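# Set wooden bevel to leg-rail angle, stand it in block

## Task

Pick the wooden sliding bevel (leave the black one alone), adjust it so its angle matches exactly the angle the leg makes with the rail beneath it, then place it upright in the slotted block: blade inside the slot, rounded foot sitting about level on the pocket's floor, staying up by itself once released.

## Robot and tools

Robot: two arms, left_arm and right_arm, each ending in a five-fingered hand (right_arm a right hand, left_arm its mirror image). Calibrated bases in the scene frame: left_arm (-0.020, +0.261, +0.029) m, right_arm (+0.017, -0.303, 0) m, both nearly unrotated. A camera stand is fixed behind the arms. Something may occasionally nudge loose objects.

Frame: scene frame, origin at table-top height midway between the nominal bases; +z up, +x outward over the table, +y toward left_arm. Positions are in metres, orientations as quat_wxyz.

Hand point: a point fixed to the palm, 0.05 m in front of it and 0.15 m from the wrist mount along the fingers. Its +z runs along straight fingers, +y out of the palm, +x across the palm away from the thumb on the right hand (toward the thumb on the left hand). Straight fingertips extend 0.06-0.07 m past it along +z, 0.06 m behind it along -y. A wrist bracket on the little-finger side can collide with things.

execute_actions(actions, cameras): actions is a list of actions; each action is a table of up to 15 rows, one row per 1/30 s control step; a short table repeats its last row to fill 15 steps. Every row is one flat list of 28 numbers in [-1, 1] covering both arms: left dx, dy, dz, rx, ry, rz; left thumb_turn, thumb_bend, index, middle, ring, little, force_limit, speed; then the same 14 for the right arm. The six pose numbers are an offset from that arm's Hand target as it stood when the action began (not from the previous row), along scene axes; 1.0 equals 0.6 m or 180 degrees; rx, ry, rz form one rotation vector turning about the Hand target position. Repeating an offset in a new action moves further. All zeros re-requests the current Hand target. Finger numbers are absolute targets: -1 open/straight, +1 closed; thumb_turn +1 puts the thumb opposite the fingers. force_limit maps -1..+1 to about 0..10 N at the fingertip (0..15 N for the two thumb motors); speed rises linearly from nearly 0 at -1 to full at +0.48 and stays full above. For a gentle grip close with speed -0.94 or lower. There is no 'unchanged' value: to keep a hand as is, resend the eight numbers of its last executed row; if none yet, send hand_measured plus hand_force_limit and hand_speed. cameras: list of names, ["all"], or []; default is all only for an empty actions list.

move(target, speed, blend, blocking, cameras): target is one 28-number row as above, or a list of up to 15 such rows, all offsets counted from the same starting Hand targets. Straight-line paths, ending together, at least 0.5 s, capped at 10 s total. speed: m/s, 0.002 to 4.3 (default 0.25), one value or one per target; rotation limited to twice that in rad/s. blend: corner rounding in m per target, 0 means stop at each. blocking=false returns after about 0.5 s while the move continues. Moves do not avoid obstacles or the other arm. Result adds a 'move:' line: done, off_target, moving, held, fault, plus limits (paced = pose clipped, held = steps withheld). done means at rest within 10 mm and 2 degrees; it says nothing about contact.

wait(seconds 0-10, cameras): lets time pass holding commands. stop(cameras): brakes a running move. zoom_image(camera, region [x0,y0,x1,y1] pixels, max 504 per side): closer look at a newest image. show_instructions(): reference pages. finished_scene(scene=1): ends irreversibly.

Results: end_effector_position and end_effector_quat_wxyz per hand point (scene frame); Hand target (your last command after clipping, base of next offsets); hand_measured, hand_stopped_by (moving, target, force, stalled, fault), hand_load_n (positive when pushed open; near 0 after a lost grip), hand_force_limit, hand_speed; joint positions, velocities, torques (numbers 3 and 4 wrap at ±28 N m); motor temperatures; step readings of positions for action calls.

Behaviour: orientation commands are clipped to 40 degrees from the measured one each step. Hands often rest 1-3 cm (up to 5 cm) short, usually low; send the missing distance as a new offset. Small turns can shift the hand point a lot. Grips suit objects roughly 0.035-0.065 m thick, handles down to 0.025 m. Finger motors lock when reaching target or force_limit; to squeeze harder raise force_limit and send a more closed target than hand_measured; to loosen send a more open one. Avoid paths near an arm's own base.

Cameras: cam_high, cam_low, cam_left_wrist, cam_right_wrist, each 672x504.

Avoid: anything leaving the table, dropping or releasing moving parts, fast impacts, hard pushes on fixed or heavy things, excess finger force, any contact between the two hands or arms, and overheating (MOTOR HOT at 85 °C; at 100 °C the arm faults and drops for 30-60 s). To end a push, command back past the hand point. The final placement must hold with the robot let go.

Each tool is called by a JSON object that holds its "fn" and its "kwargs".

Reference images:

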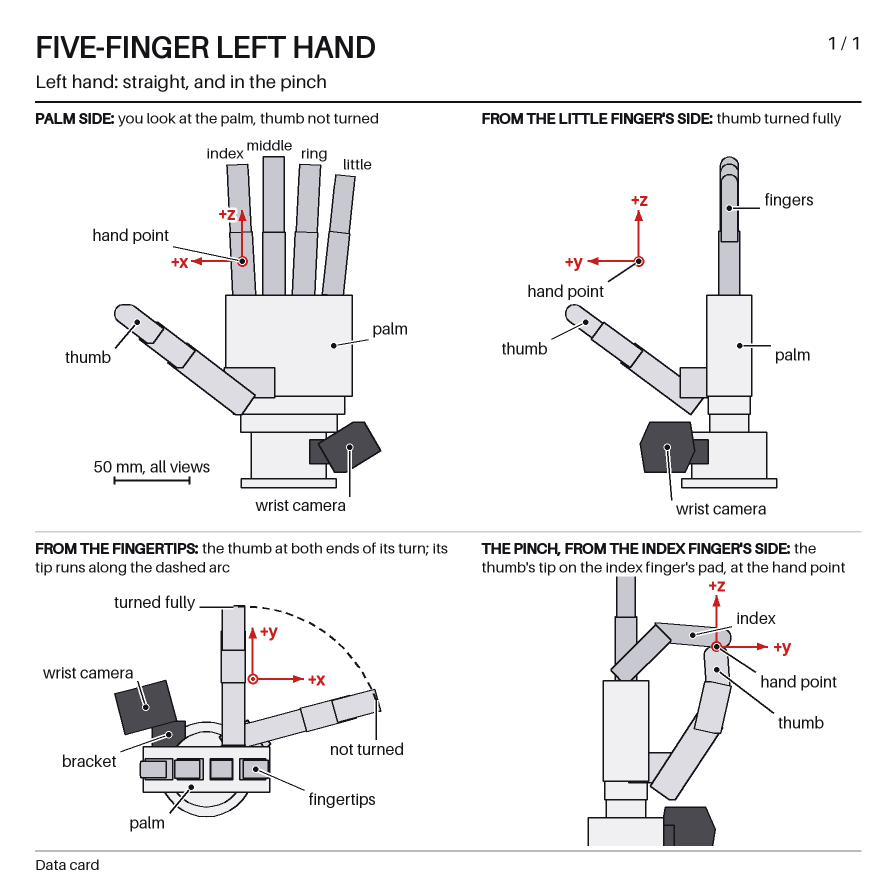

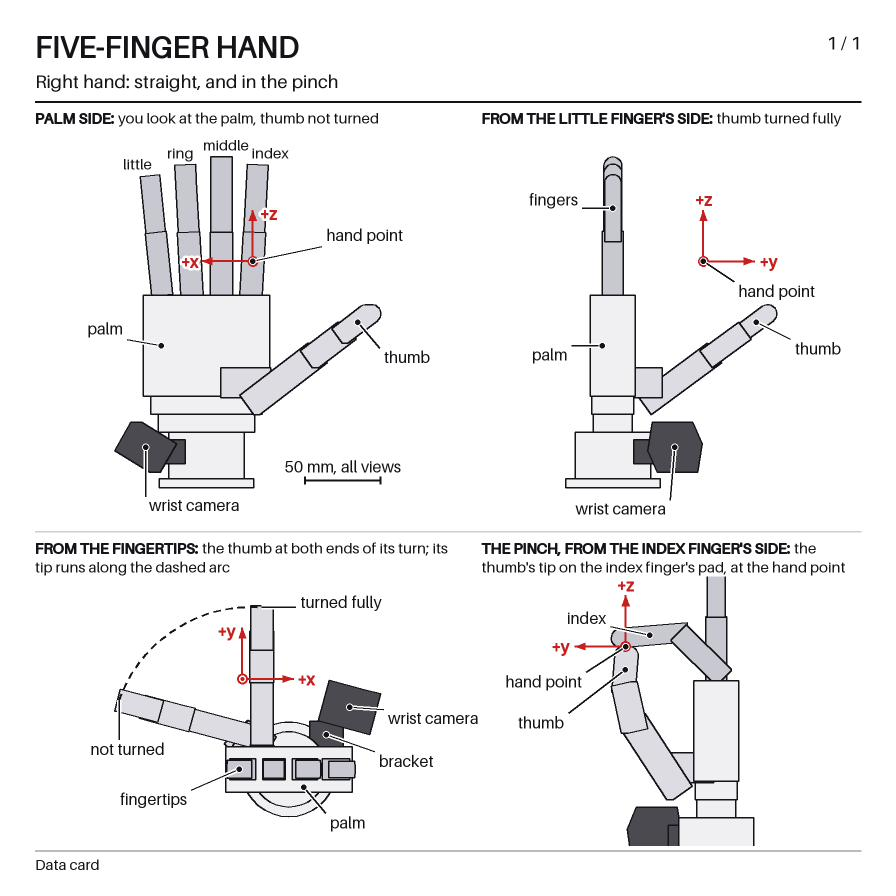

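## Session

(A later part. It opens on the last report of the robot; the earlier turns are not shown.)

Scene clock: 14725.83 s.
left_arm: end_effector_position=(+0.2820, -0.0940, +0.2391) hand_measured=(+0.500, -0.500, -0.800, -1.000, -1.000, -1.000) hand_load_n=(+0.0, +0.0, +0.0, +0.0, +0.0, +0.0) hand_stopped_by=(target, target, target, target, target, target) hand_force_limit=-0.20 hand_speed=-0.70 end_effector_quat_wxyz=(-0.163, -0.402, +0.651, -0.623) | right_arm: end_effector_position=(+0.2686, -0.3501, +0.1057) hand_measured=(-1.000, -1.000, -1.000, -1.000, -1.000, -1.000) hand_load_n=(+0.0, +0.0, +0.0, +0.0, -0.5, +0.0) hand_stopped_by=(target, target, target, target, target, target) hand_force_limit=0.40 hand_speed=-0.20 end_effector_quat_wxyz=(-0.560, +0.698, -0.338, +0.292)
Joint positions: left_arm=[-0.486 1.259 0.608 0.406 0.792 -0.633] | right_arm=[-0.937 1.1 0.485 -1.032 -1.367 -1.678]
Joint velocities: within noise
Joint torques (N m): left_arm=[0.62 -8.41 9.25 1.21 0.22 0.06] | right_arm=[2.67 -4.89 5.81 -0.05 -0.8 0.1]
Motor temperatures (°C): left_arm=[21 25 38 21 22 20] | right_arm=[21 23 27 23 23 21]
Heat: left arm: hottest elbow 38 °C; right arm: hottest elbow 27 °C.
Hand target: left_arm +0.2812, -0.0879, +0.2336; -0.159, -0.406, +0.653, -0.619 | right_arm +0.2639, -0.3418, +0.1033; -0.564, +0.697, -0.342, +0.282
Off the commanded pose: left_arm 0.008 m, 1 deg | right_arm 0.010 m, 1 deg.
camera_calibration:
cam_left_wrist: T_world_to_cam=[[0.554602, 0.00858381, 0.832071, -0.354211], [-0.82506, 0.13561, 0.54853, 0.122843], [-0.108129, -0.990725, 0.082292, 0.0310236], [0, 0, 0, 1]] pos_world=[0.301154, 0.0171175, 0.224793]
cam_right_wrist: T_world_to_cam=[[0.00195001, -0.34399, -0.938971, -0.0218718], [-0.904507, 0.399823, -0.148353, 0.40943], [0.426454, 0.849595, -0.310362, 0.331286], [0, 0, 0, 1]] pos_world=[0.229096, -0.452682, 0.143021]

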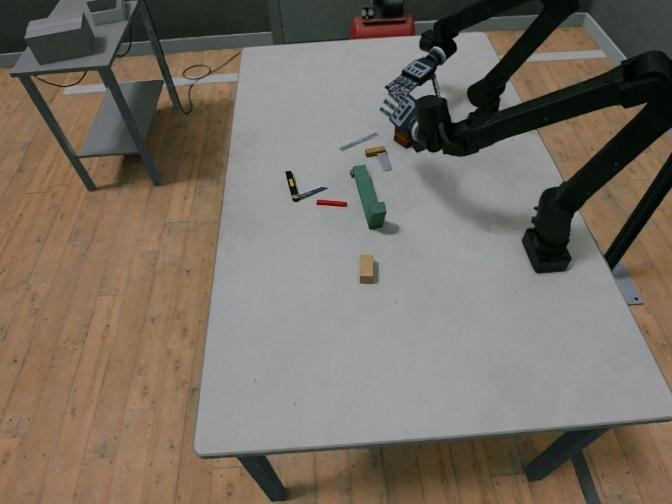

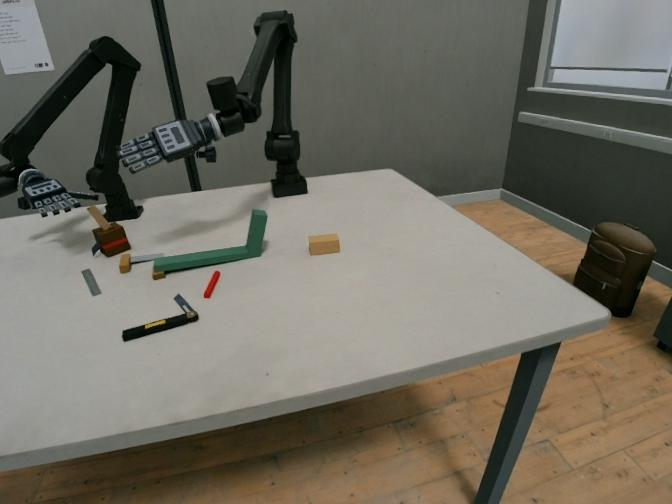

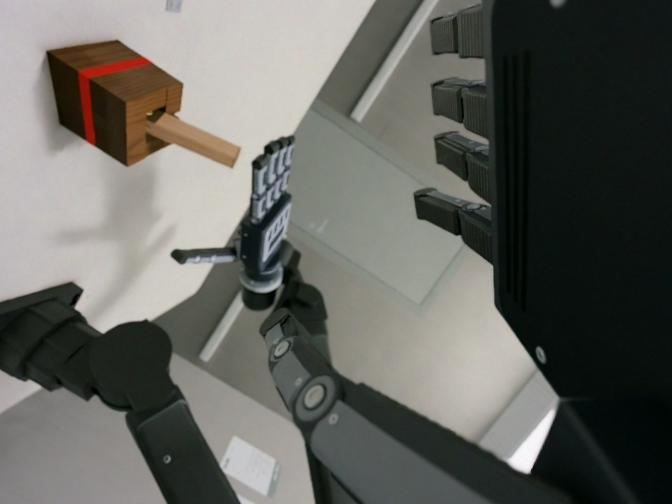

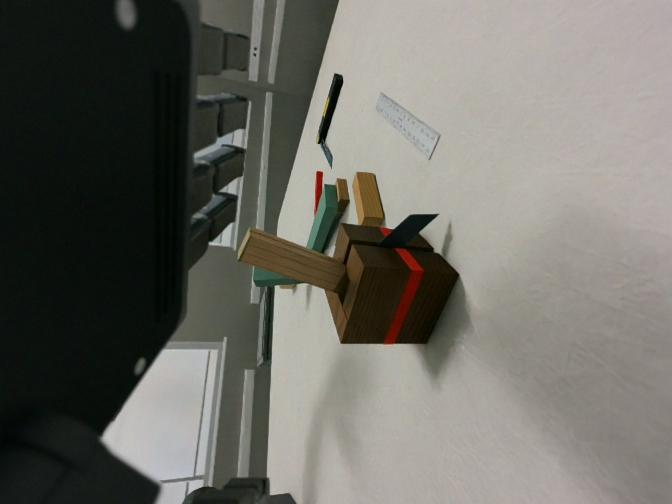

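{"fn": "move", "kwargs": {"target": [[-0.0345,-0.1405,-0.179,0,0,0,0.5,-0.5,-1,-1,-1,-1,-0.2,-0.7,0,0,0,0,0,0,-1,-1,-1,-1,-1,-1,0.4,-0.2],[-0.0115,-0.2134,-0.19,0,0,0,0.5,-0.5,-1,-1,-1,-1,-0.2,-0.7,0,0,0,0,0,0,-1,-1,-1,-1,-1,-1,0.4,-0.2]], "speed": 0.12, "cameras": ["cam_right_wrist","cam_left_wrist"]}}

Scene clock: 14839.27 s.
left_arm: end_effector_position=(+0.2663, -0.2003, +0.1078) hand_measured=(+0.500, -0.500, -1.000, -1.000, -1.000, -1.000) hand_load_n=(+0.0, +0.0, +0.0, +0.0, +0.0, +0.0) hand_stopped_by=(target, target, target, target, target, target) hand_force_limit=-0.20 hand_speed=-0.70 end_effector_quat_wxyz=(-0.157, -0.416, +0.661, -0.605) | right_arm: end_effector_position=(+0.2686, -0.3501, +0.1057) hand_measured=(-1.000, -1.000, -1.000, -1.000, -1.000, -1.000) hand_load_n=(-0.5, +0.0, +0.0, +0.0, +0.0, +0.0) hand_stopped_by=(target, target, target, target, target, target) hand_force_limit=0.40 hand_speed=-0.20 end_effector_quat_wxyz=(-0.560, +0.698, -0.338, +0.292)
Joint positions: left_arm=[-0.755 1.713 0.632 0.827 0.512 -0.688] | right_arm=[-0.937 1.1 0.485 -1.032 -1.367 -1.678]
Joint torques (N m): left_arm=[-1.14 -10.34 10.69 2.61 0.03 -0.27] | right_arm=[2.67 -4.95 5.82 -0.03 -0.79 0.1]
Heat: left arm: hottest elbow 39 °C; right arm: hottest elbow 27 °C.
Hand target: left_arm +0.2743, -0.2159, +0.1195; -0.160, -0.406, +0.653, -0.619 | right_arm +0.2639, -0.3418, +0.1033; -0.564, +0.697, -0.342, +0.282
Off the commanded pose: left_arm 0.021 m, 2 deg | right_arm 0.010 m, 1 deg.
move: off_target (left_arm)
camera_calibration:
cam_left_wrist: T_world_to_cam=[[0.570897, -0.0221542, 0.820723, -0.244727], [-0.815552, 0.0998948, 0.569997, 0.184299], [-0.0946137, -0.994751, 0.0389618, -0.0649091], [0, 0, 0, 1]] pos_world=[0.283878, -0.0884007, 0.0983319]
cam_right_wrist: T_world_to_cam=[[0.00195001, -0.34399, -0.938971, -0.0218718], [-0.904507, 0.399823, -0.148353, 0.40943], [0.426454, 0.849595, -0.310362, 0.331286], [0, 0, 0, 1]] pos_world=[0.229096, -0.452682, 0.143021]
Images, in order (width x height): cam_left_wrist 672x504, cam_right_wrist 672x504.

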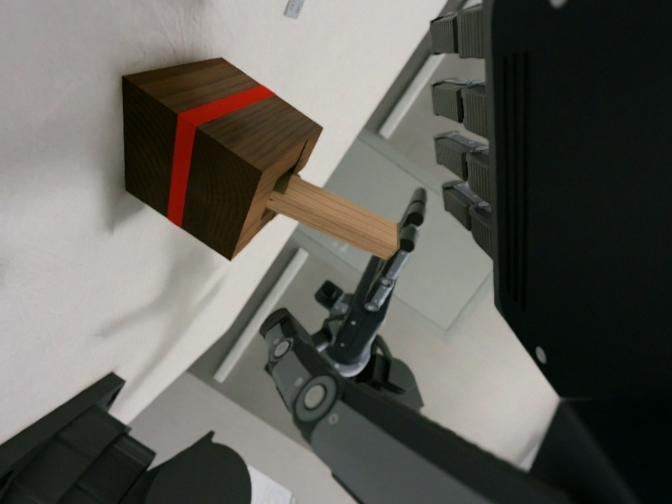

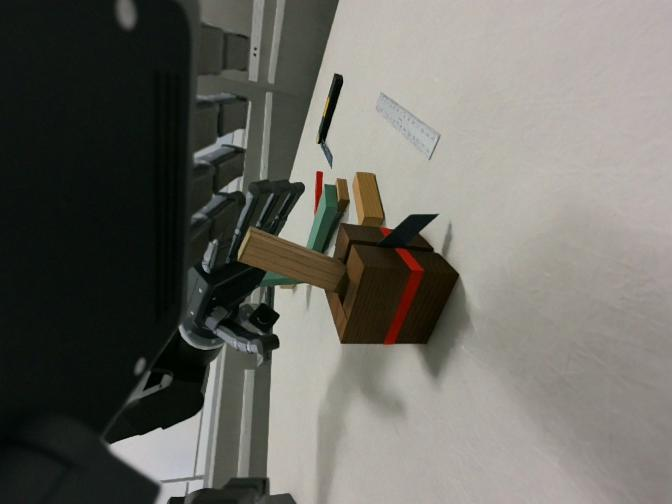

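{"fn": "move", "kwargs": {"target": [0.0198,-0.0485,0.0067,0,0,0,0.5,-0.5,-1,-1,-1,-1,-0.2,-0.7,0,0,0,0,0,0,-1,-1,-1,-1,-1,-1,0.4,-0.2], "speed": 0.06, "cameras": ["cam_right_wrist"]}}

{"fn": "zoom_image", "kwargs": {"camera": "cam_right_wrist", "region": [200, 150, 520, 390]}}

Scene clock: 14854.97 s.
left_arm: end_effector_position=(+0.2804, -0.2301, +0.1176) hand_measured=(+0.500, -0.500, -1.000, -1.000, -1.000, -1.000) hand_load_n=(+0.0, +0.0, +0.0, +0.0, +0.0, +0.0) hand_stopped_by=(target, target, target, target, target, target) hand_force_limit=-0.20 hand_speed=-0.70 end_effector_quat_wxyz=(-0.153, -0.407, +0.656, -0.617) | right_arm: end_effector_position=(+0.2686, -0.3501, +0.1057) hand_measured=(-1.000, -1.000, -1.000, -1.000, -1.000, -1.000) hand_load_n=(+0.0, +0.0, +0.0, +0.0, +0.0, +0.0) hand_stopped_by=(target, target, target, target, target, target) hand_force_limit=0.40 hand_speed=-0.20 end_effector_quat_wxyz=(-0.560, +0.698, -0.338, +0.292)
Joint positions: left_arm=[-0.785 1.751 0.713 0.819 0.482 -0.696] | right_arm=[-0.937 1.1 0.485 -1.032 -1.367 -1.678]
Joint torques (N m): left_arm=[-1.14 -11.69 11.4 1.4 0.01 -0.28] | right_arm=[2.67 -4.95 5.83 -0.03 -0.79 0.1]
Heat: left arm: hottest elbow 38 °C; right arm: hottest elbow 27 °C.
Hand target: left_arm +0.2861, -0.2451, +0.1236; -0.160, -0.406, +0.653, -0.619 | right_arm +0.2639, -0.3418, +0.1033; -0.564, +0.697, -0.342, +0.282
Off the commanded pose: left_arm 0.017 m, 1 deg | right_arm 0.010 m, 1 deg.
move: off_target (left_arm)
camera_calibration:
cam_right_wrist: T_world_to_cam=[[0.00195001, -0.34399, -0.938971, -0.0218718], [-0.904507, 0.399823, -0.148353, 0.40943], [0.426454, 0.849595, -0.310362, 0.331286], [0, 0, 0, 1]] pos_world=[0.229096, -0.452682, 0.143021]
Images, in order (width x height): cam_right_wrist 672x504.

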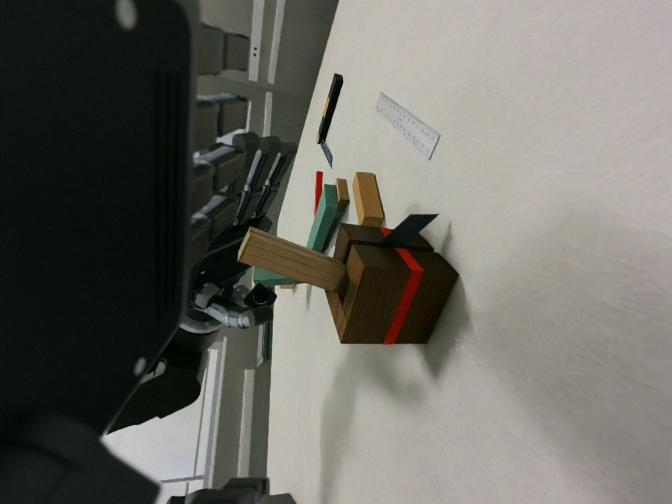

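Scaled by 1.575 from the camera's 672x504 image, which has a finer 960x720 frame.

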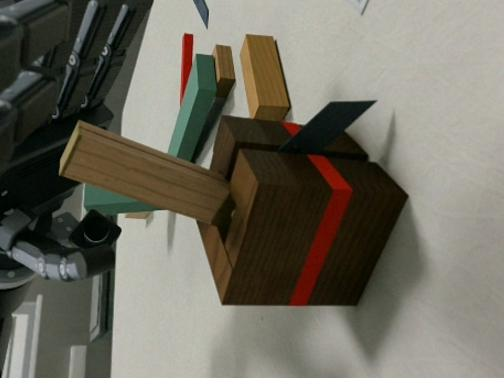

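{"fn": "move", "kwargs": {"target": [0.011,-0.0125,0.0,0,0,0,0.5,-0.5,-1,-1,-1,-1,-0.2,-0.7,0,0,0,0,0,0,-1,-1,-1,-1,-1,-1,0.4,-0.2], "speed": 0.06}}

{"fn": "move", "kwargs": {"target": [0,0,0,0,0,0,0.5,-0.5,0.0,-1,-1,-1,-0.2,-0.8,0,0,0,0,0,0,-1,-1,-1,-1,-1,-1,0.4,-0.2], "cameras": ["cam_right_wrist","cam_left_wrist"]}}

{"fn": "zoom_image", "kwargs": {"camera": "cam_right_wrist", "region": [200, 150, 520, 390]}}

Scene clock: 14868.83 s.
left_arm: end_effector_position=(+0.2874, -0.2371, +0.1175) hand_measured=(+0.500, -0.500, -1.000, -1.000, -1.000, -1.000) hand_load_n=(+0.0, +0.0, +0.0, +0.0, +0.0, +0.0) hand_stopped_by=(target, target, target, target, target, target) hand_force_limit=-0.20 hand_speed=-0.70 end_effector_quat_wxyz=(-0.153, -0.408, +0.656, -0.617) | right_arm: end_effector_position=(+0.2686, -0.3501, +0.1057) hand_measured=(-1.000, -1.000, -1.000, -1.000, -1.000, -1.000) hand_load_n=(-0.5, +0.0, +0.0, +0.0, +0.0, +0.0) hand_stopped_by=(target, target, target, target, target, target) hand_force_limit=0.40 hand_speed=-0.20 end_effector_quat_wxyz=(-0.560, +0.698, -0.338, +0.292)
Joint positions: left_arm=[-0.786 1.767 0.741 0.807 0.48 -0.696] | right_arm=[-0.937 1.1 0.485 -1.032 -1.367 -1.678]
Joint torques (N m): left_arm=[-1.2 -11.4 11.54 1.4 0.01 -0.28] | right_arm=[2.67 -4.84 5.81 -0.03 -0.79 0.1]
Heat: left arm: hottest elbow 39 °C; right arm: hottest elbow 27 °C.
Hand target: left_arm +0.2928, -0.2525, +0.1235; -0.159, -0.406, +0.653, -0.619 | right_arm +0.2639, -0.3418, +0.1033; -0.564, +0.697, -0.342, +0.282
Off the commanded pose: left_arm 0.017 m, 1 deg | right_arm 0.010 m, 1 deg.
move: off_target (left_arm)

Scene clock: 14870.90 s.
left_arm: end_effector_position=(+0.2875, -0.2371, +0.1174) hand_measured=(+0.500, -0.500, +0.000, -1.000, -1.000, -1.000) hand_load_n=(+0.0, +0.0, +0.0, +0.0, +0.0, +0.0) hand_stopped_by=(target, target, target, target, target, target) hand_force_limit=-0.20 hand_speed=-0.80 end_effector_quat_wxyz=(-0.153, -0.408, +0.656, -0.616) | right_arm: end_effector_position=(+0.2686, -0.3501, +0.1057) hand_measured=(-1.000, -1.000, -1.000, -1.000, -1.000, -1.000) hand_load_n=(-0.5, +0.0, +0.0, +0.0, +0.0, +0.0) hand_stopped_by=(target, target, target, target, target, target) hand_force_limit=0.40 hand_speed=-0.20 end_effector_quat_wxyz=(-0.560, +0.698, -0.338, +0.292)
Joint positions: left_arm=[-0.786 1.767 0.741 0.806 0.48 -0.697] | right_arm=[-0.937 1.1 0.485 -1.032 -1.367 -1.678]
Joint torques (N m): left_arm=[-1.2 -11.52 11.55 1.39 0.03 -0.27] | right_arm=[2.61 -4.89 5.82 -0.03 -0.79 0.1]
Heat: left arm: hottest elbow 39 °C; right arm: hottest elbow 27 °C.
Hand target: left_arm +0.2928, -0.2525, +0.1235; -0.159, -0.406, +0.653, -0.619 | right_arm +0.2639, -0.3418, +0.1033; -0.564, +0.697, -0.342, +0.282
Off the commanded pose: left_arm 0.017 m, 1 deg | right_arm 0.010 m, 1 deg.
move: off_target (left_arm)
camera_calibration:
cam_left_wrist: T_world_to_cam=[[0.552591, -0.0041798, 0.833442, -0.257359], [-0.82821, 0.109226, 0.54967, 0.208037], [-0.0933314, -0.994008, 0.0568958, -0.102208], [0, 0, 0, 1]] pos_world=[0.304974, -0.125394, 0.105957]
cam_right_wrist: T_world_to_cam=[[0.00195001, -0.34399, -0.938971, -0.0218718], [-0.904507, 0.399823, -0.148353, 0.40943], [0.426454, 0.849595, -0.310362, 0.331286], [0, 0, 0, 1]] pos_world=[0.229096, -0.452682, 0.143021]
Images, in order (width x height): cam_left_wrist 672x504, cam_right_wrist 672x504.

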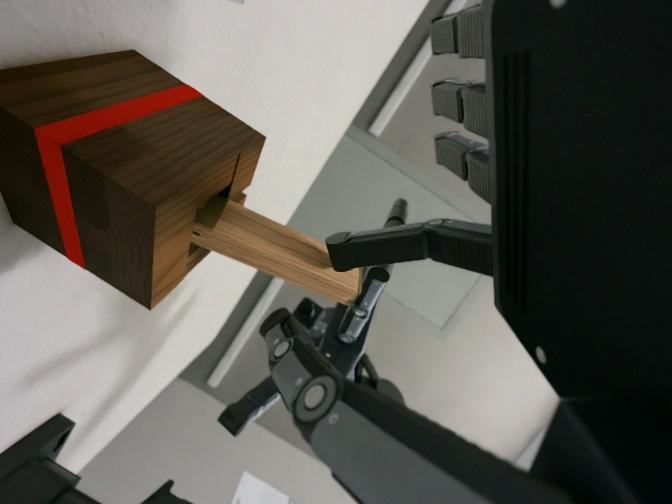

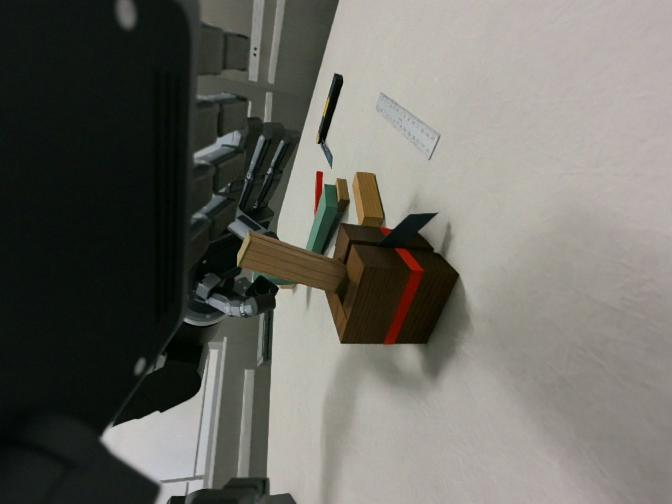

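Scaled by 1.575 from the camera's 672x504 image, which has a finer 960x720 frame.

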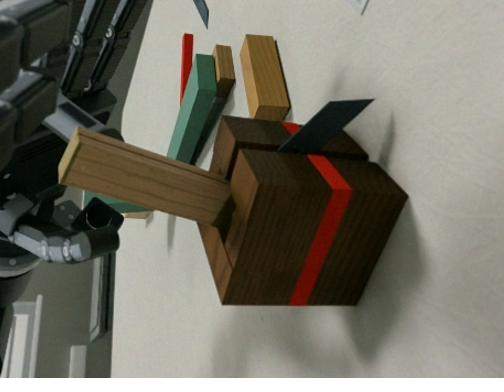

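{"fn": "move", "kwargs": {"target": [0,0,0,0,0,0,0.5,-0.5,0.18,-1,-1,-1,-0.2,-0.85,0,0,0,0,0,0,-1,-1,-1,-1,-1,-1,0.4,-0.2], "cameras": ["cam_right_wrist","cam_left_wrist"]}}

{"fn": "zoom_image", "kwargs": {"camera": "cam_right_wrist", "region": [200, 150, 520, 390]}}

Scene clock: 14877.50 s.
left_arm: end_effector_position=(+0.2875, -0.2371, +0.1174) hand_measured=(+0.500, -0.500, +0.180, -1.000, -1.000, -1.000) hand_load_n=(+0.0, +0.0, +0.0, +0.0, +0.0, +0.0) hand_stopped_by=(target, target, target, target, target, target) hand_force_limit=-0.20 hand_speed=-0.85 end_effector_quat_wxyz=(-0.153, -0.408, +0.656, -0.616) | right_arm: end_effector_position=(+0.2686, -0.3501, +0.1057) hand_measured=(-1.000, -1.000, -1.000, -1.000, -1.000, -1.000) hand_load_n=(-0.5, +0.0, -0.5, +0.0, -0.5, +0.0) hand_stopped_by=(target, target, target, target, target, target) hand_force_limit=0.40 hand_speed=-0.20 end_effector_quat_wxyz=(-0.560, +0.698, -0.338, +0.292)
Joint positions: left_arm=[-0.786 1.767 0.741 0.806 0.48 -0.697] | right_arm=[-0.937 1.1 0.485 -1.032 -1.367 -1.678]
Joint torques (N m): left_arm=[-1.2 -11.46 11.55 1.39 0.03 -0.28] | right_arm=[2.67 -4.89 5.82 -0.02 -0.79 0.1]
Heat: left arm: hottest elbow 39 °C; right arm: hottest elbow 27 °C.
Hand target: left_arm +0.2928, -0.2525, +0.1235; -0.159, -0.406, +0.653, -0.619 | right_arm +0.2639, -0.3418, +0.1033; -0.564, +0.697, -0.342, +0.282
Off the commanded pose: left_arm 0.017 m, 1 deg | right_arm 0.010 m, 1 deg.
move: off_target (left_arm)
camera_calibration:
cam_left_wrist: T_world_to_cam=[[0.552591, -0.0041798, 0.833442, -0.257359], [-0.82821, 0.109226, 0.54967, 0.208037], [-0.0933314, -0.994008, 0.0568958, -0.102208], [0, 0, 0, 1]] pos_world=[0.304974, -0.125394, 0.105957]
cam_right_wrist: T_world_to_cam=[[0.00195001, -0.34399, -0.938971, -0.0218718], [-0.904507, 0.399823, -0.148353, 0.40943], [0.426454, 0.849595, -0.310362, 0.331286], [0, 0, 0, 1]] pos_world=[0.229096, -0.452682, 0.143021]
Images, in order (width x height): cam_left_wrist 672x504, cam_right_wrist 672x504.

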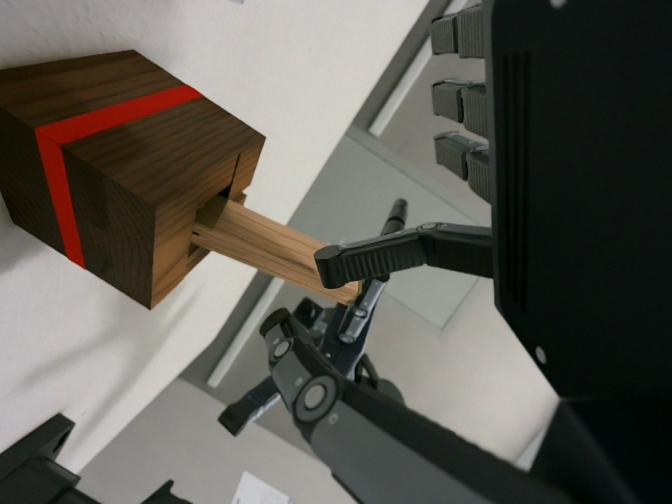

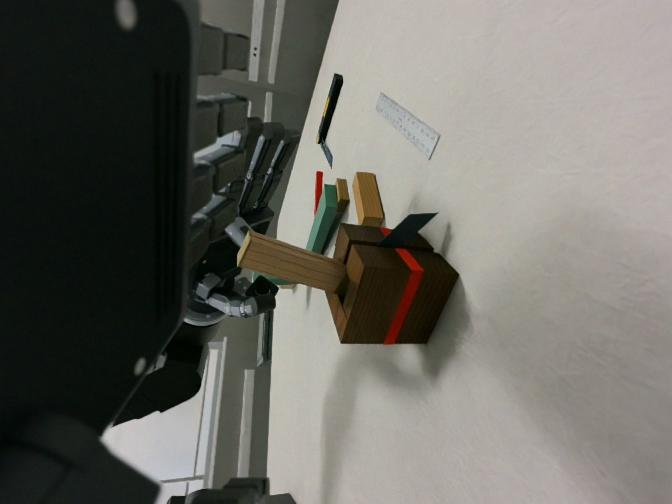

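Scaled by 1.575 from the camera's 672x504 image, which has a finer 960x720 frame.

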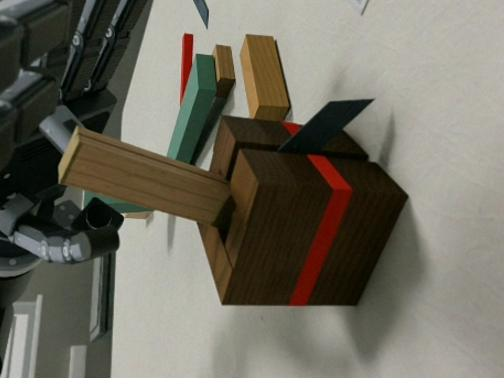

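{"fn": "move", "kwargs": {"target": [[0,0,0,0,0,0,0.5,-0.5,-0.6,-1,-1,-1,-0.2,-0.5,0,0,0,0,0,0,-1,-1,-1,-1,-1,-1,0.4,-0.2],[0.0,-0.0268,0.0,0,0,0,0.5,-0.5,-0.6,-1,-1,-1,-0.2,-0.5,0,0,0,0,0,0,-1,-1,-1,-1,-1,-1,0.4,-0.2],[0.0,-0.0268,0.0,0,0,0,0.5,-0.5,0.1,-1,-1,-1,-0.2,-0.8,0,0,0,0,0,0,-1,-1,-1,-1,-1,-1,0.4,-0.2]], "speed": 0.06, "cameras": ["cam_right_wrist","cam_left_wrist"]}}

{"fn": "zoom_image", "kwargs": {"camera": "cam_right_wrist", "region": [200, 150, 520, 390]}}

Scene clock: 14910.83 s.
left_arm: end_effector_position=(+0.2875, -0.2533, +0.1175) hand_measured=(+0.500, -0.500, +0.100, -1.000, -1.000, -1.000) hand_load_n=(+0.0, +0.0, +0.0, +0.0, +0.0, +0.0) hand_stopped_by=(target, target, target, target, target, target) hand_force_limit=-0.20 hand_speed=-0.80 end_effector_quat_wxyz=(-0.153, -0.408, +0.656, -0.616) | right_arm: end_effector_position=(+0.2686, -0.3501, +0.1057) hand_measured=(-1.000, -1.000, -1.000, -1.000, -1.000, -1.000) hand_load_n=(-0.5, +0.0, +0.0, +0.0, -0.5, +0.0) hand_stopped_by=(target, target, target, target, target, target) hand_force_limit=0.40 hand_speed=-0.20 end_effector_quat_wxyz=(-0.560, +0.698, -0.338, +0.292)
Joint positions: left_arm=[-0.812 1.787 0.775 0.796 0.456 -0.703] | right_arm=[-0.937 1.1 0.485 -1.032 -1.367 -1.678]
Joint torques (N m): left_arm=[-1.14 -11.87 11.66 1.39 0.02 -0.28] | right_arm=[2.73 -4.89 5.82 -0.03 -0.79 0.1]
Heat: left arm: hottest elbow 40 °C; right arm: hottest elbow 27 °C.
Hand target: left_arm +0.2927, -0.2685, +0.1234; -0.160, -0.406, +0.653, -0.619 | right_arm +0.2639, -0.3418, +0.1033; -0.564, +0.697, -0.342, +0.282
Off the commanded pose: left_arm 0.017 m, 1 deg | right_arm 0.010 m, 1 deg.
move: off_target (left_arm); target 3's new numbers were sent with left_arm's hand 0.018 m and 1 deg from that target
camera_calibration:
cam_left_wrist: T_world_to_cam=[[0.552199, -0.00482285, 0.833698, -0.257646], [-0.828312, 0.11046, 0.54927, 0.210026], [-0.0947397, -0.993869, 0.0570013, -0.117874], [0, 0, 0, 1]] pos_world=[0.305071, -0.141594, 0.106157]
cam_right_wrist: T_world_to_cam=[[0.00195001, -0.34399, -0.938971, -0.0218718], [-0.904507, 0.399823, -0.148353, 0.40943], [0.426454, 0.849595, -0.310362, 0.331286], [0, 0, 0, 1]] pos_world=[0.229096, -0.452682, 0.143021]
Images, in order (width x height): cam_left_wrist 672x504, cam_right_wrist 672x504.

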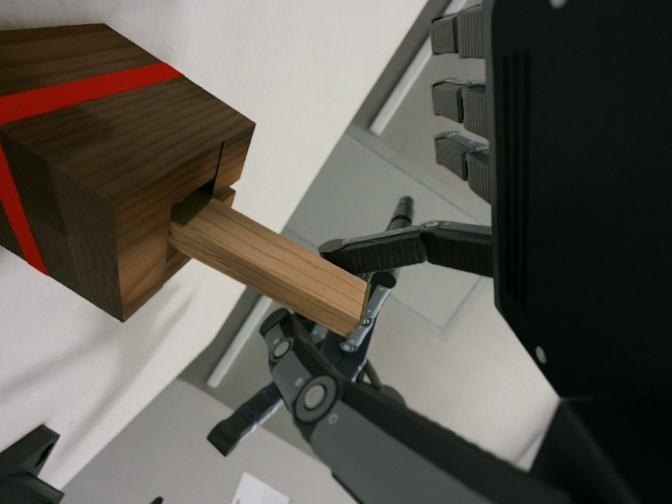

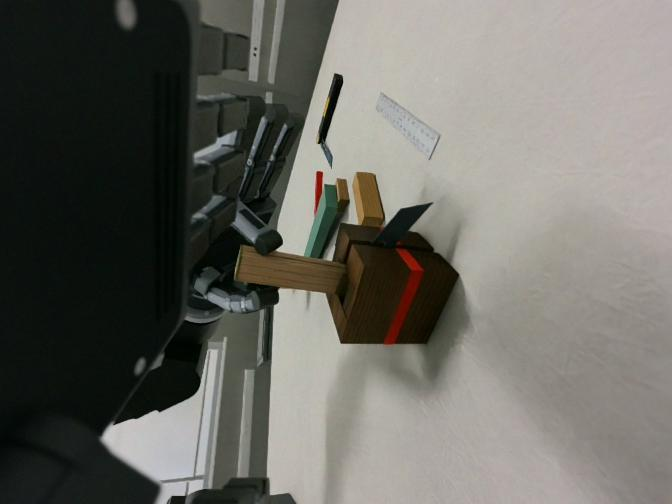

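Scaled by 1.575 from the camera's 672x504 image, which has a finer 960x720 frame.

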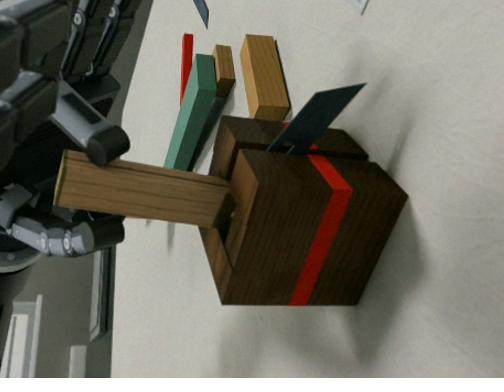

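{"fn": "move", "kwargs": {"target": [[0,0,0,0,0,0,0.5,-0.5,0.25,-1,-1,-1,-0.2,-0.85,0,0,0,0,0,0,-1,-1,-1,-1,-1,-1,0.4,-0.2],[0,0,0,0,0,0,0.5,-0.2,0.25,-1,-1,-1,-0.2,-0.85,0,0,0,0,0,0,-1,-1,-1,-1,-1,-1,0.4,-0.2]], "speed": 0.06, "cameras": ["cam_right_wrist","cam_left_wrist"]}}

{"fn": "zoom_image", "kwargs": {"camera": "cam_right_wrist", "region": [200, 150, 520, 390]}}

Scene clock: 14928.57 s.
left_arm: end_effector_position=(+0.2874, -0.2533, +0.1176) hand_measured=(+0.500, -0.502, +0.180, -1.000, -1.000, -1.000) hand_load_n=(-1.5, +7.0, +5.5, -0.5, +0.0, +0.0) hand_stopped_by=(target, force, force, target, target, target) hand_force_limit=-0.20 hand_speed=-0.85 end_effector_quat_wxyz=(-0.154, -0.408, +0.656, -0.616) | right_arm: end_effector_position=(+0.2686, -0.3501, +0.1057) hand_measured=(-1.000, -1.000, -1.000, -1.000, -1.000, -1.000) hand_load_n=(+0.0, +0.0, -0.5, +0.0, +0.0, -0.5) hand_stopped_by=(target, target, target, target, target, target) hand_force_limit=0.40 hand_speed=-0.20 end_effector_quat_wxyz=(-0.560, +0.698, -0.338, +0.292)
Joint positions: left_arm=[-0.812 1.787 0.775 0.796 0.456 -0.704] | right_arm=[-0.937 1.1 0.485 -1.032 -1.367 -1.678]
Joint torques (N m): left_arm=[-1.08 -11.87 11.66 1.4 0.02 -0.25] | right_arm=[2.61 -4.89 5.82 -0.05 -0.79 0.1]
Heat: left arm: hottest elbow 40 °C; right arm: hottest elbow 27 °C.
Hand target: left_arm +0.2927, -0.2685, +0.1234; -0.160, -0.406, +0.653, -0.619 | right_arm +0.2639, -0.3418, +0.1033; -0.564, +0.697, -0.342, +0.282
Off the commanded pose: left_arm 0.017 m, 1 deg | right_arm 0.010 m, 1 deg.
move: off_target (left_arm); target 2's new numbers were sent with left_arm's hand 0.017 m and 1 deg from that target
camera_calibration:
cam_left_wrist: T_world_to_cam=[[0.553703, -0.00416136, 0.832704, -0.257852], [-0.827365, 0.110411, 0.550705, 0.209506], [-0.094231, -0.993877, 0.0576917, -0.118213], [0, 0, 0, 1]] pos_world=[0.304973, -0.141694, 0.106158]
cam_right_wrist: T_world_to_cam=[[0.00195001, -0.34399, -0.938971, -0.0218718], [-0.904507, 0.399823, -0.148353, 0.40943], [0.426454, 0.849595, -0.310362, 0.331286], [0, 0, 0, 1]] pos_world=[0.229096, -0.452682, 0.143021]
Images, in order (width x height): cam_left_wrist 672x504, cam_right_wrist 672x504.

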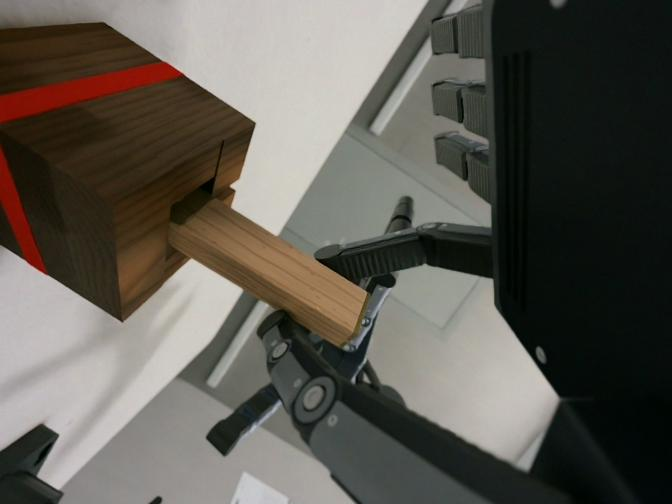

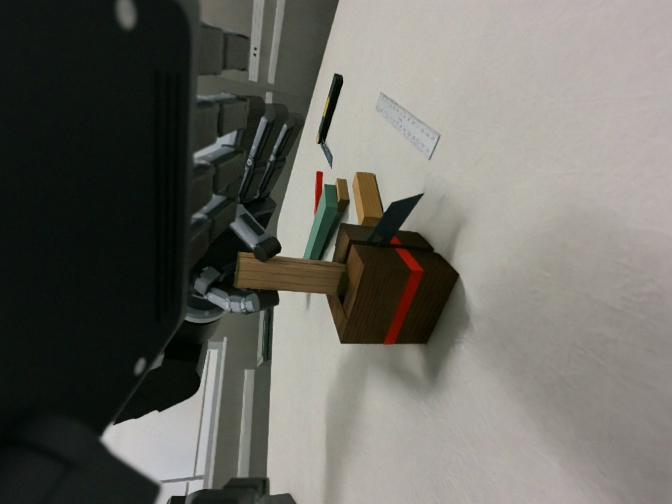

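Scaled by 1.575 from the camera's 672x504 image, which has a finer 960x720 frame.

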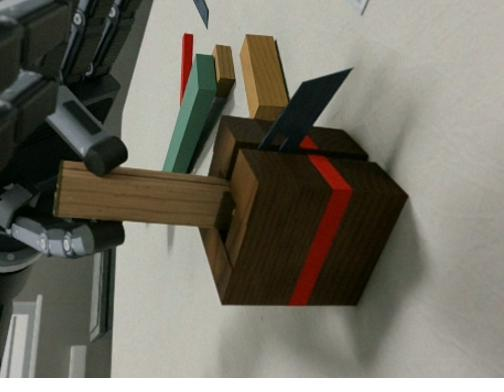

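{"fn": "zoom_image", "kwargs": {"camera": "cam_left_wrist", "region": [80, 100, 400, 380]}}

{"fn": "zoom_image", "kwargs": {"camera": "cam_right_wrist", "region": [290, 210, 450, 330]}}

Scaled by 1.575 from the camera's 672x504 image, which has a finer 960x720 frame.

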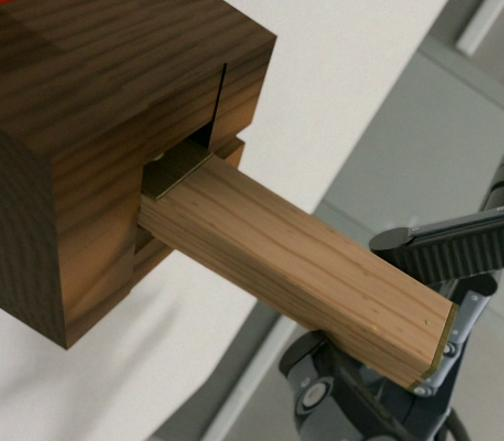

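Scaled by 3.150 from the camera's 672x504 image, which has a finer 960x720 frame.

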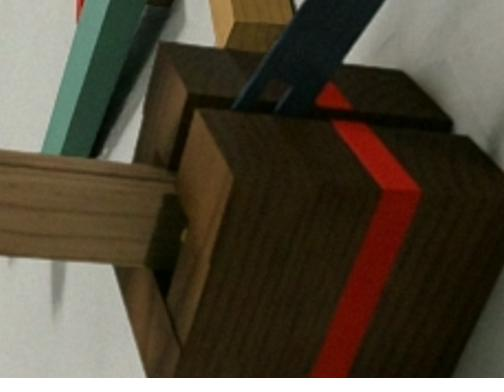

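{"fn": "zoom_image", "kwargs": {"camera": "cam_left_wrist", "region": [150, 150, 260, 260]}}

{"fn": "zoom_image", "kwargs": {"camera": "cam_right_wrist", "region": [320, 240, 390, 310]}}

Scaled by 4.582 from the camera's 672x504 image, which has a finer 960x720 frame.

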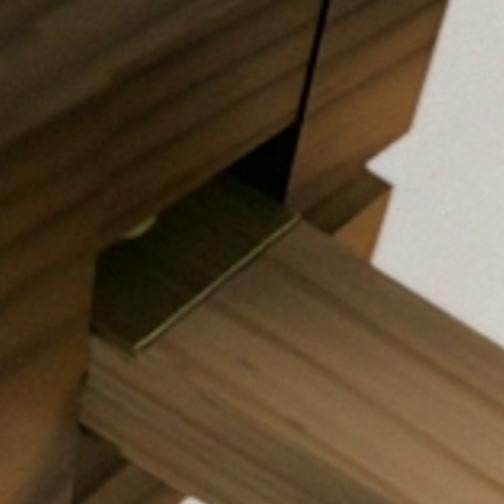

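Scaled by 7.200 from the camera's 672x504 image, which has a finer 960x720 frame.

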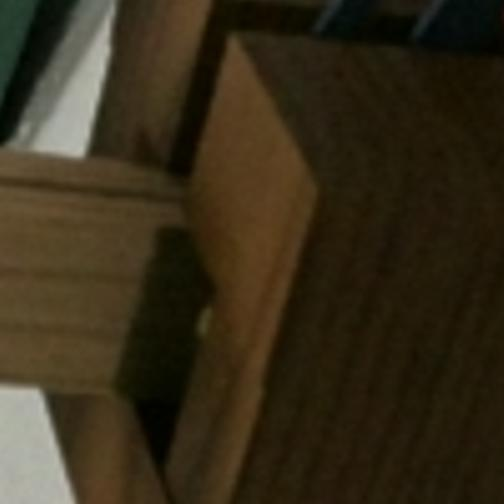

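{"fn": "move", "kwargs": {"target": [0,0,-0.01,0,0,0,0.5,-0.2,0.25,-1,-1,-1,-0.2,-0.85,0,0,0,0,0,0,-1,-1,-1,-1,-1,-1,0.4,-0.2], "speed": 0.03, "cameras": ["cam_right_wrist"]}}

{"fn": "zoom_image", "kwargs": {"camera": "cam_right_wrist", "region": [220, 190, 460, 370]}}

Scene clock: 15067.07 s.
left_arm: end_effector_position=(+0.2886, -0.2548, +0.1167) hand_measured=(+0.500, -0.502, +0.180, -1.000, -1.000, -1.000) hand_load_n=(+0.5, +7.0, +6.0, +0.0, +0.0, +0.0) hand_stopped_by=(target, force, force, target, target, target) hand_force_limit=-0.20 hand_speed=-0.85 end_effector_quat_wxyz=(-0.157, -0.412, +0.654, -0.615) | right_arm: end_effector_position=(+0.2686, -0.3501, +0.1057) hand_measured=(-1.000, -1.000, -1.000, -1.000, -1.000, -1.000) hand_load_n=(+0.0, +0.5, +0.0, +0.0, +0.0, +0.0) hand_stopped_by=(target, target, target, target, target, target) hand_force_limit=0.40 hand_speed=-0.20 end_effector_quat_wxyz=(-0.560, +0.698, -0.338, +0.292)
Joint positions: left_arm=[-0.812 1.794 0.78 0.796 0.456 -0.715] | right_arm=[-0.937 1.1 0.485 -1.032 -1.367 -1.678]
Joint torques (N m): left_arm=[-1.14 -11.16 11.04 2.03 0.02 -0.11] | right_arm=[2.67 -4.89 5.82 -0.03 -0.79 0.1]
Heat: left arm: hottest elbow 41 °C; right arm: hottest elbow 27 °C.
Hand target: left_arm +0.2928, -0.2685, +0.1175; -0.159, -0.406, +0.653, -0.619 | right_arm +0.2639, -0.3418, +0.1033; -0.564, +0.697, -0.342, +0.282
Off the commanded pose: left_arm 0.014 m, 1 deg | right_arm 0.010 m, 1 deg.
move: off_target (left_arm)
camera_calibration:
cam_right_wrist: T_world_to_cam=[[0.00195001, -0.34399, -0.938971, -0.0218718], [-0.904507, 0.399823, -0.148353, 0.40943], [0.426454, 0.849595, -0.310362, 0.331286], [0, 0, 0, 1]] pos_world=[0.229096, -0.452682, 0.143021]
Images, in order (width x height): cam_right_wrist 672x504.

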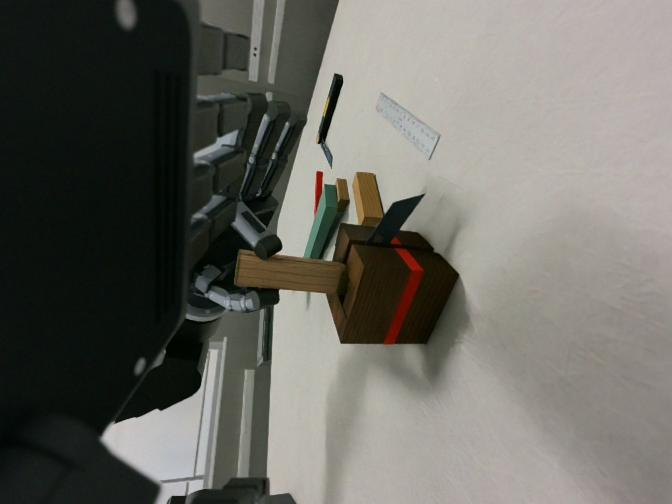

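Scaled by 2.100 from the camera's 672x504 image, which has a finer 960x720 frame.

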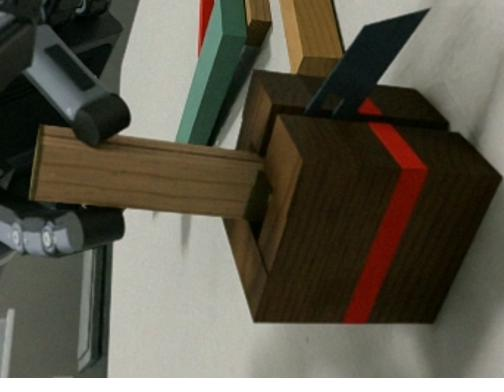

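{"fn": "move", "kwargs": {"target": [0,0,-0.01,0,0,0,0.5,-0.2,0.25,-1,-1,-1,-0.2,-0.85,0,0,0,0,0,0,-1,-1,-1,-1,-1,-1,0.4,-0.2], "speed": 0.03, "cameras": ["cam_right_wrist"]}}

{"fn": "zoom_image", "kwargs": {"camera": "cam_right_wrist", "region": [220, 190, 460, 370]}}

Scene clock: 15074.23 s.
left_arm: end_effector_position=(+0.2892, -0.2564, +0.1160) hand_measured=(+0.500, -0.502, +0.180, -1.000, -1.000, -1.000) hand_load_n=(+2.5, +7.5, +6.5, +0.0, +0.0, +0.0) hand_stopped_by=(target, force, force, target, target, target) hand_force_limit=-0.20 hand_speed=-0.85 end_effector_quat_wxyz=(-0.161, -0.415, +0.651, -0.615) | right_arm: end_effector_position=(+0.2686, -0.3501, +0.1057) hand_measured=(-1.000, -1.000, -1.000, -1.000, -1.000, -1.000) hand_load_n=(+0.0, +0.0, +0.0, +0.0, +0.0, +0.0) hand_stopped_by=(target, target, target, target, target, target) hand_force_limit=0.40 hand_speed=-0.20 end_effector_quat_wxyz=(-0.560, +0.698, -0.338, +0.292)
Joint positions: left_arm=[-0.812 1.803 0.784 0.804 0.458 -0.727] | right_arm=[-0.937 1.1 0.485 -1.032 -1.367 -1.678]
Joint torques (N m): left_arm=[-1.08 -10.46 10.59 2.36 -0.07 -0.02] | right_arm=[2.61 -4.95 5.83 -0.05 -0.79 0.1]
Heat: left arm: hottest elbow 41 °C; right arm: hottest elbow 27 °C.
Hand target: left_arm +0.2928, -0.2686, +0.1115; -0.159, -0.406, +0.653, -0.619 | right_arm +0.2639, -0.3418, +0.1033; -0.564, +0.697, -0.342, +0.282
Off the commanded pose: left_arm 0.013 m, 1 deg | right_arm 0.010 m, 1 deg.
move: off_target (left_arm)
camera_calibration:
cam_right_wrist: T_world_to_cam=[[0.00195001, -0.34399, -0.938971, -0.0218718], [-0.904507, 0.399823, -0.148353, 0.40943], [0.426454, 0.849595, -0.310362, 0.331286], [0, 0, 0, 1]] pos_world=[0.229096, -0.452682, 0.143021]
Images, in order (width x height): cam_right_wrist 672x504.

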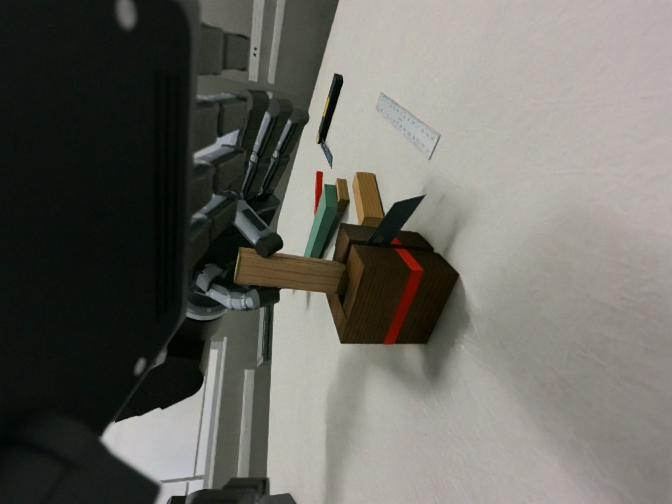

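Scaled by 2.100 from the camera's 672x504 image, which has a finer 960x720 frame.

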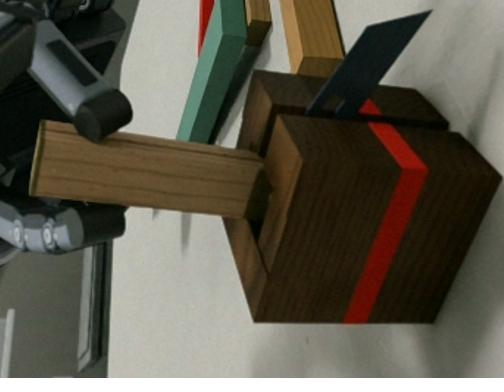

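{"fn": "execute_actions", "kwargs": {"actions": [], "cameras": ["cam_low","cam_high","cam_left_wrist"]}}

{"fn": "zoom_image", "kwargs": {"camera": "cam_low", "region": [70, 180, 150, 260]}}

Scene clock: 15126.43 s.
left_arm: end_effector_position=(+0.2892, -0.2564, +0.1160) hand_measured=(+0.500, -0.502, +0.180, -1.000, -1.000, -1.000) hand_load_n=(+2.5, +7.5, +6.5, +0.0, +0.0, -0.5) hand_stopped_by=(target, force, force, target, target, target) hand_force_limit=-0.20 hand_speed=-0.85 end_effector_quat_wxyz=(-0.161, -0.415, +0.651, -0.615) | right_arm: end_effector_position=(+0.2686, -0.3501, +0.1057) hand_measured=(-1.000, -1.000, -1.000, -1.000, -1.000, -1.000) hand_load_n=(-0.5, +0.0, +0.0, +0.0, +0.0, +0.0) hand_stopped_by=(target, target, target, target, target, target) hand_force_limit=0.40 hand_speed=-0.20 end_effector_quat_wxyz=(-0.560, +0.698, -0.338, +0.292)
Joint positions: left_arm=[-0.812 1.803 0.784 0.804 0.458 -0.728] | right_arm=[-0.937 1.1 0.485 -1.032 -1.367 -1.678]
Joint velocities: within noise
Joint torques (N m): left_arm=[-1.14 -10.64 10.58 2.37 -0.07 0] | right_arm=[2.73 -4.89 5.83 -0.05 -0.79 0.1]
Motor temperatures (°C): left_arm=[21 25 39 21 22 20] | right_arm=[21 23 27 23 24 21]
Heat: left arm: hottest elbow 39 °C; right arm: hottest elbow 27 °C.
Hand target: left_arm +0.2928, -0.2686, +0.1115; -0.159, -0.406, +0.653, -0.619 | right_arm +0.2639, -0.3418, +0.1033; -0.564, +0.697, -0.342, +0.282
Off the commanded pose: left_arm 0.013 m, 1 deg | right_arm 0.010 m, 1 deg.
camera_calibration:
cam_left_wrist: T_world_to_cam=[[0.570828, 0.00429968, 0.821058, -0.258924], [-0.816042, 0.113459, 0.566747, 0.207895], [-0.0907196, -0.993533, 0.0682743, -0.123113], [0, 0, 0, 1]] pos_world=[0.306283, -0.144791, 0.103173]
Images, in order (width x height): cam_high 672x504, cam_low 672x504, cam_left_wrist 672x504.

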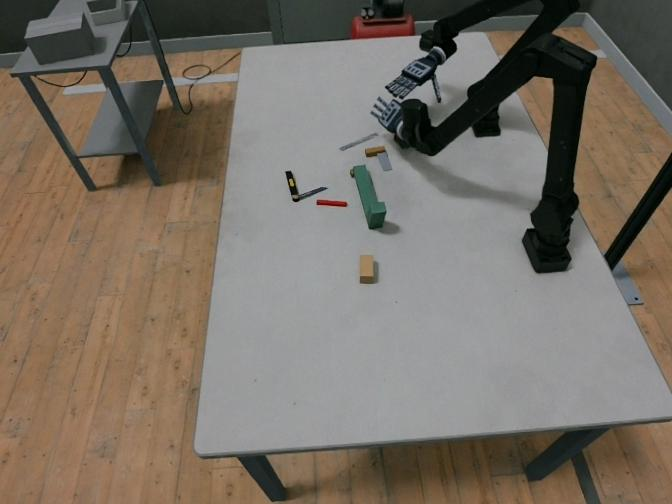

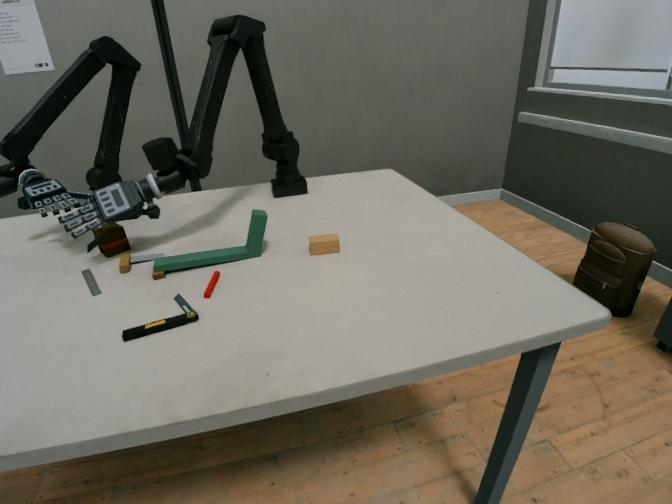

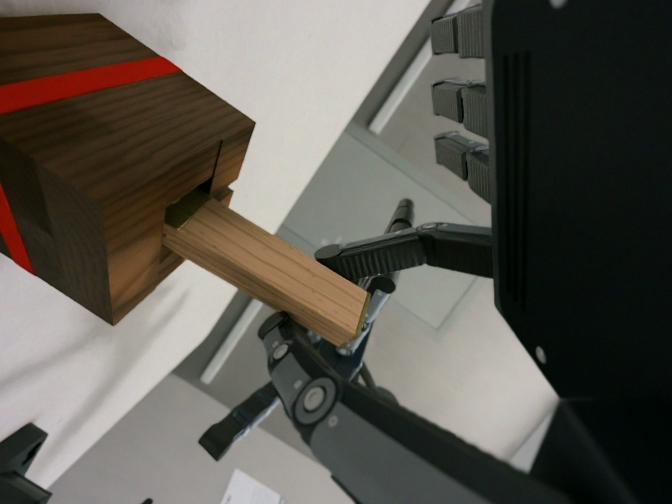

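Scaled by 6.300 from the camera's 672x504 image, which has a finer 960x720 frame.

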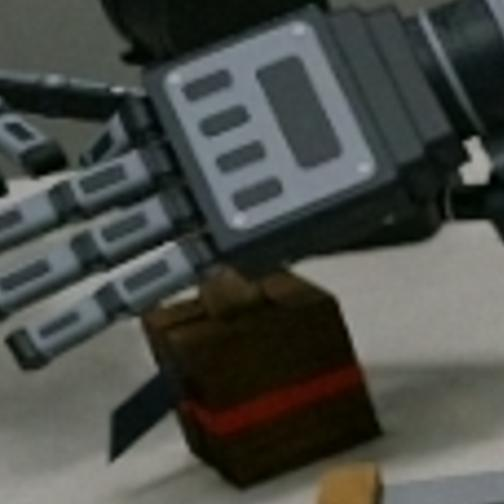

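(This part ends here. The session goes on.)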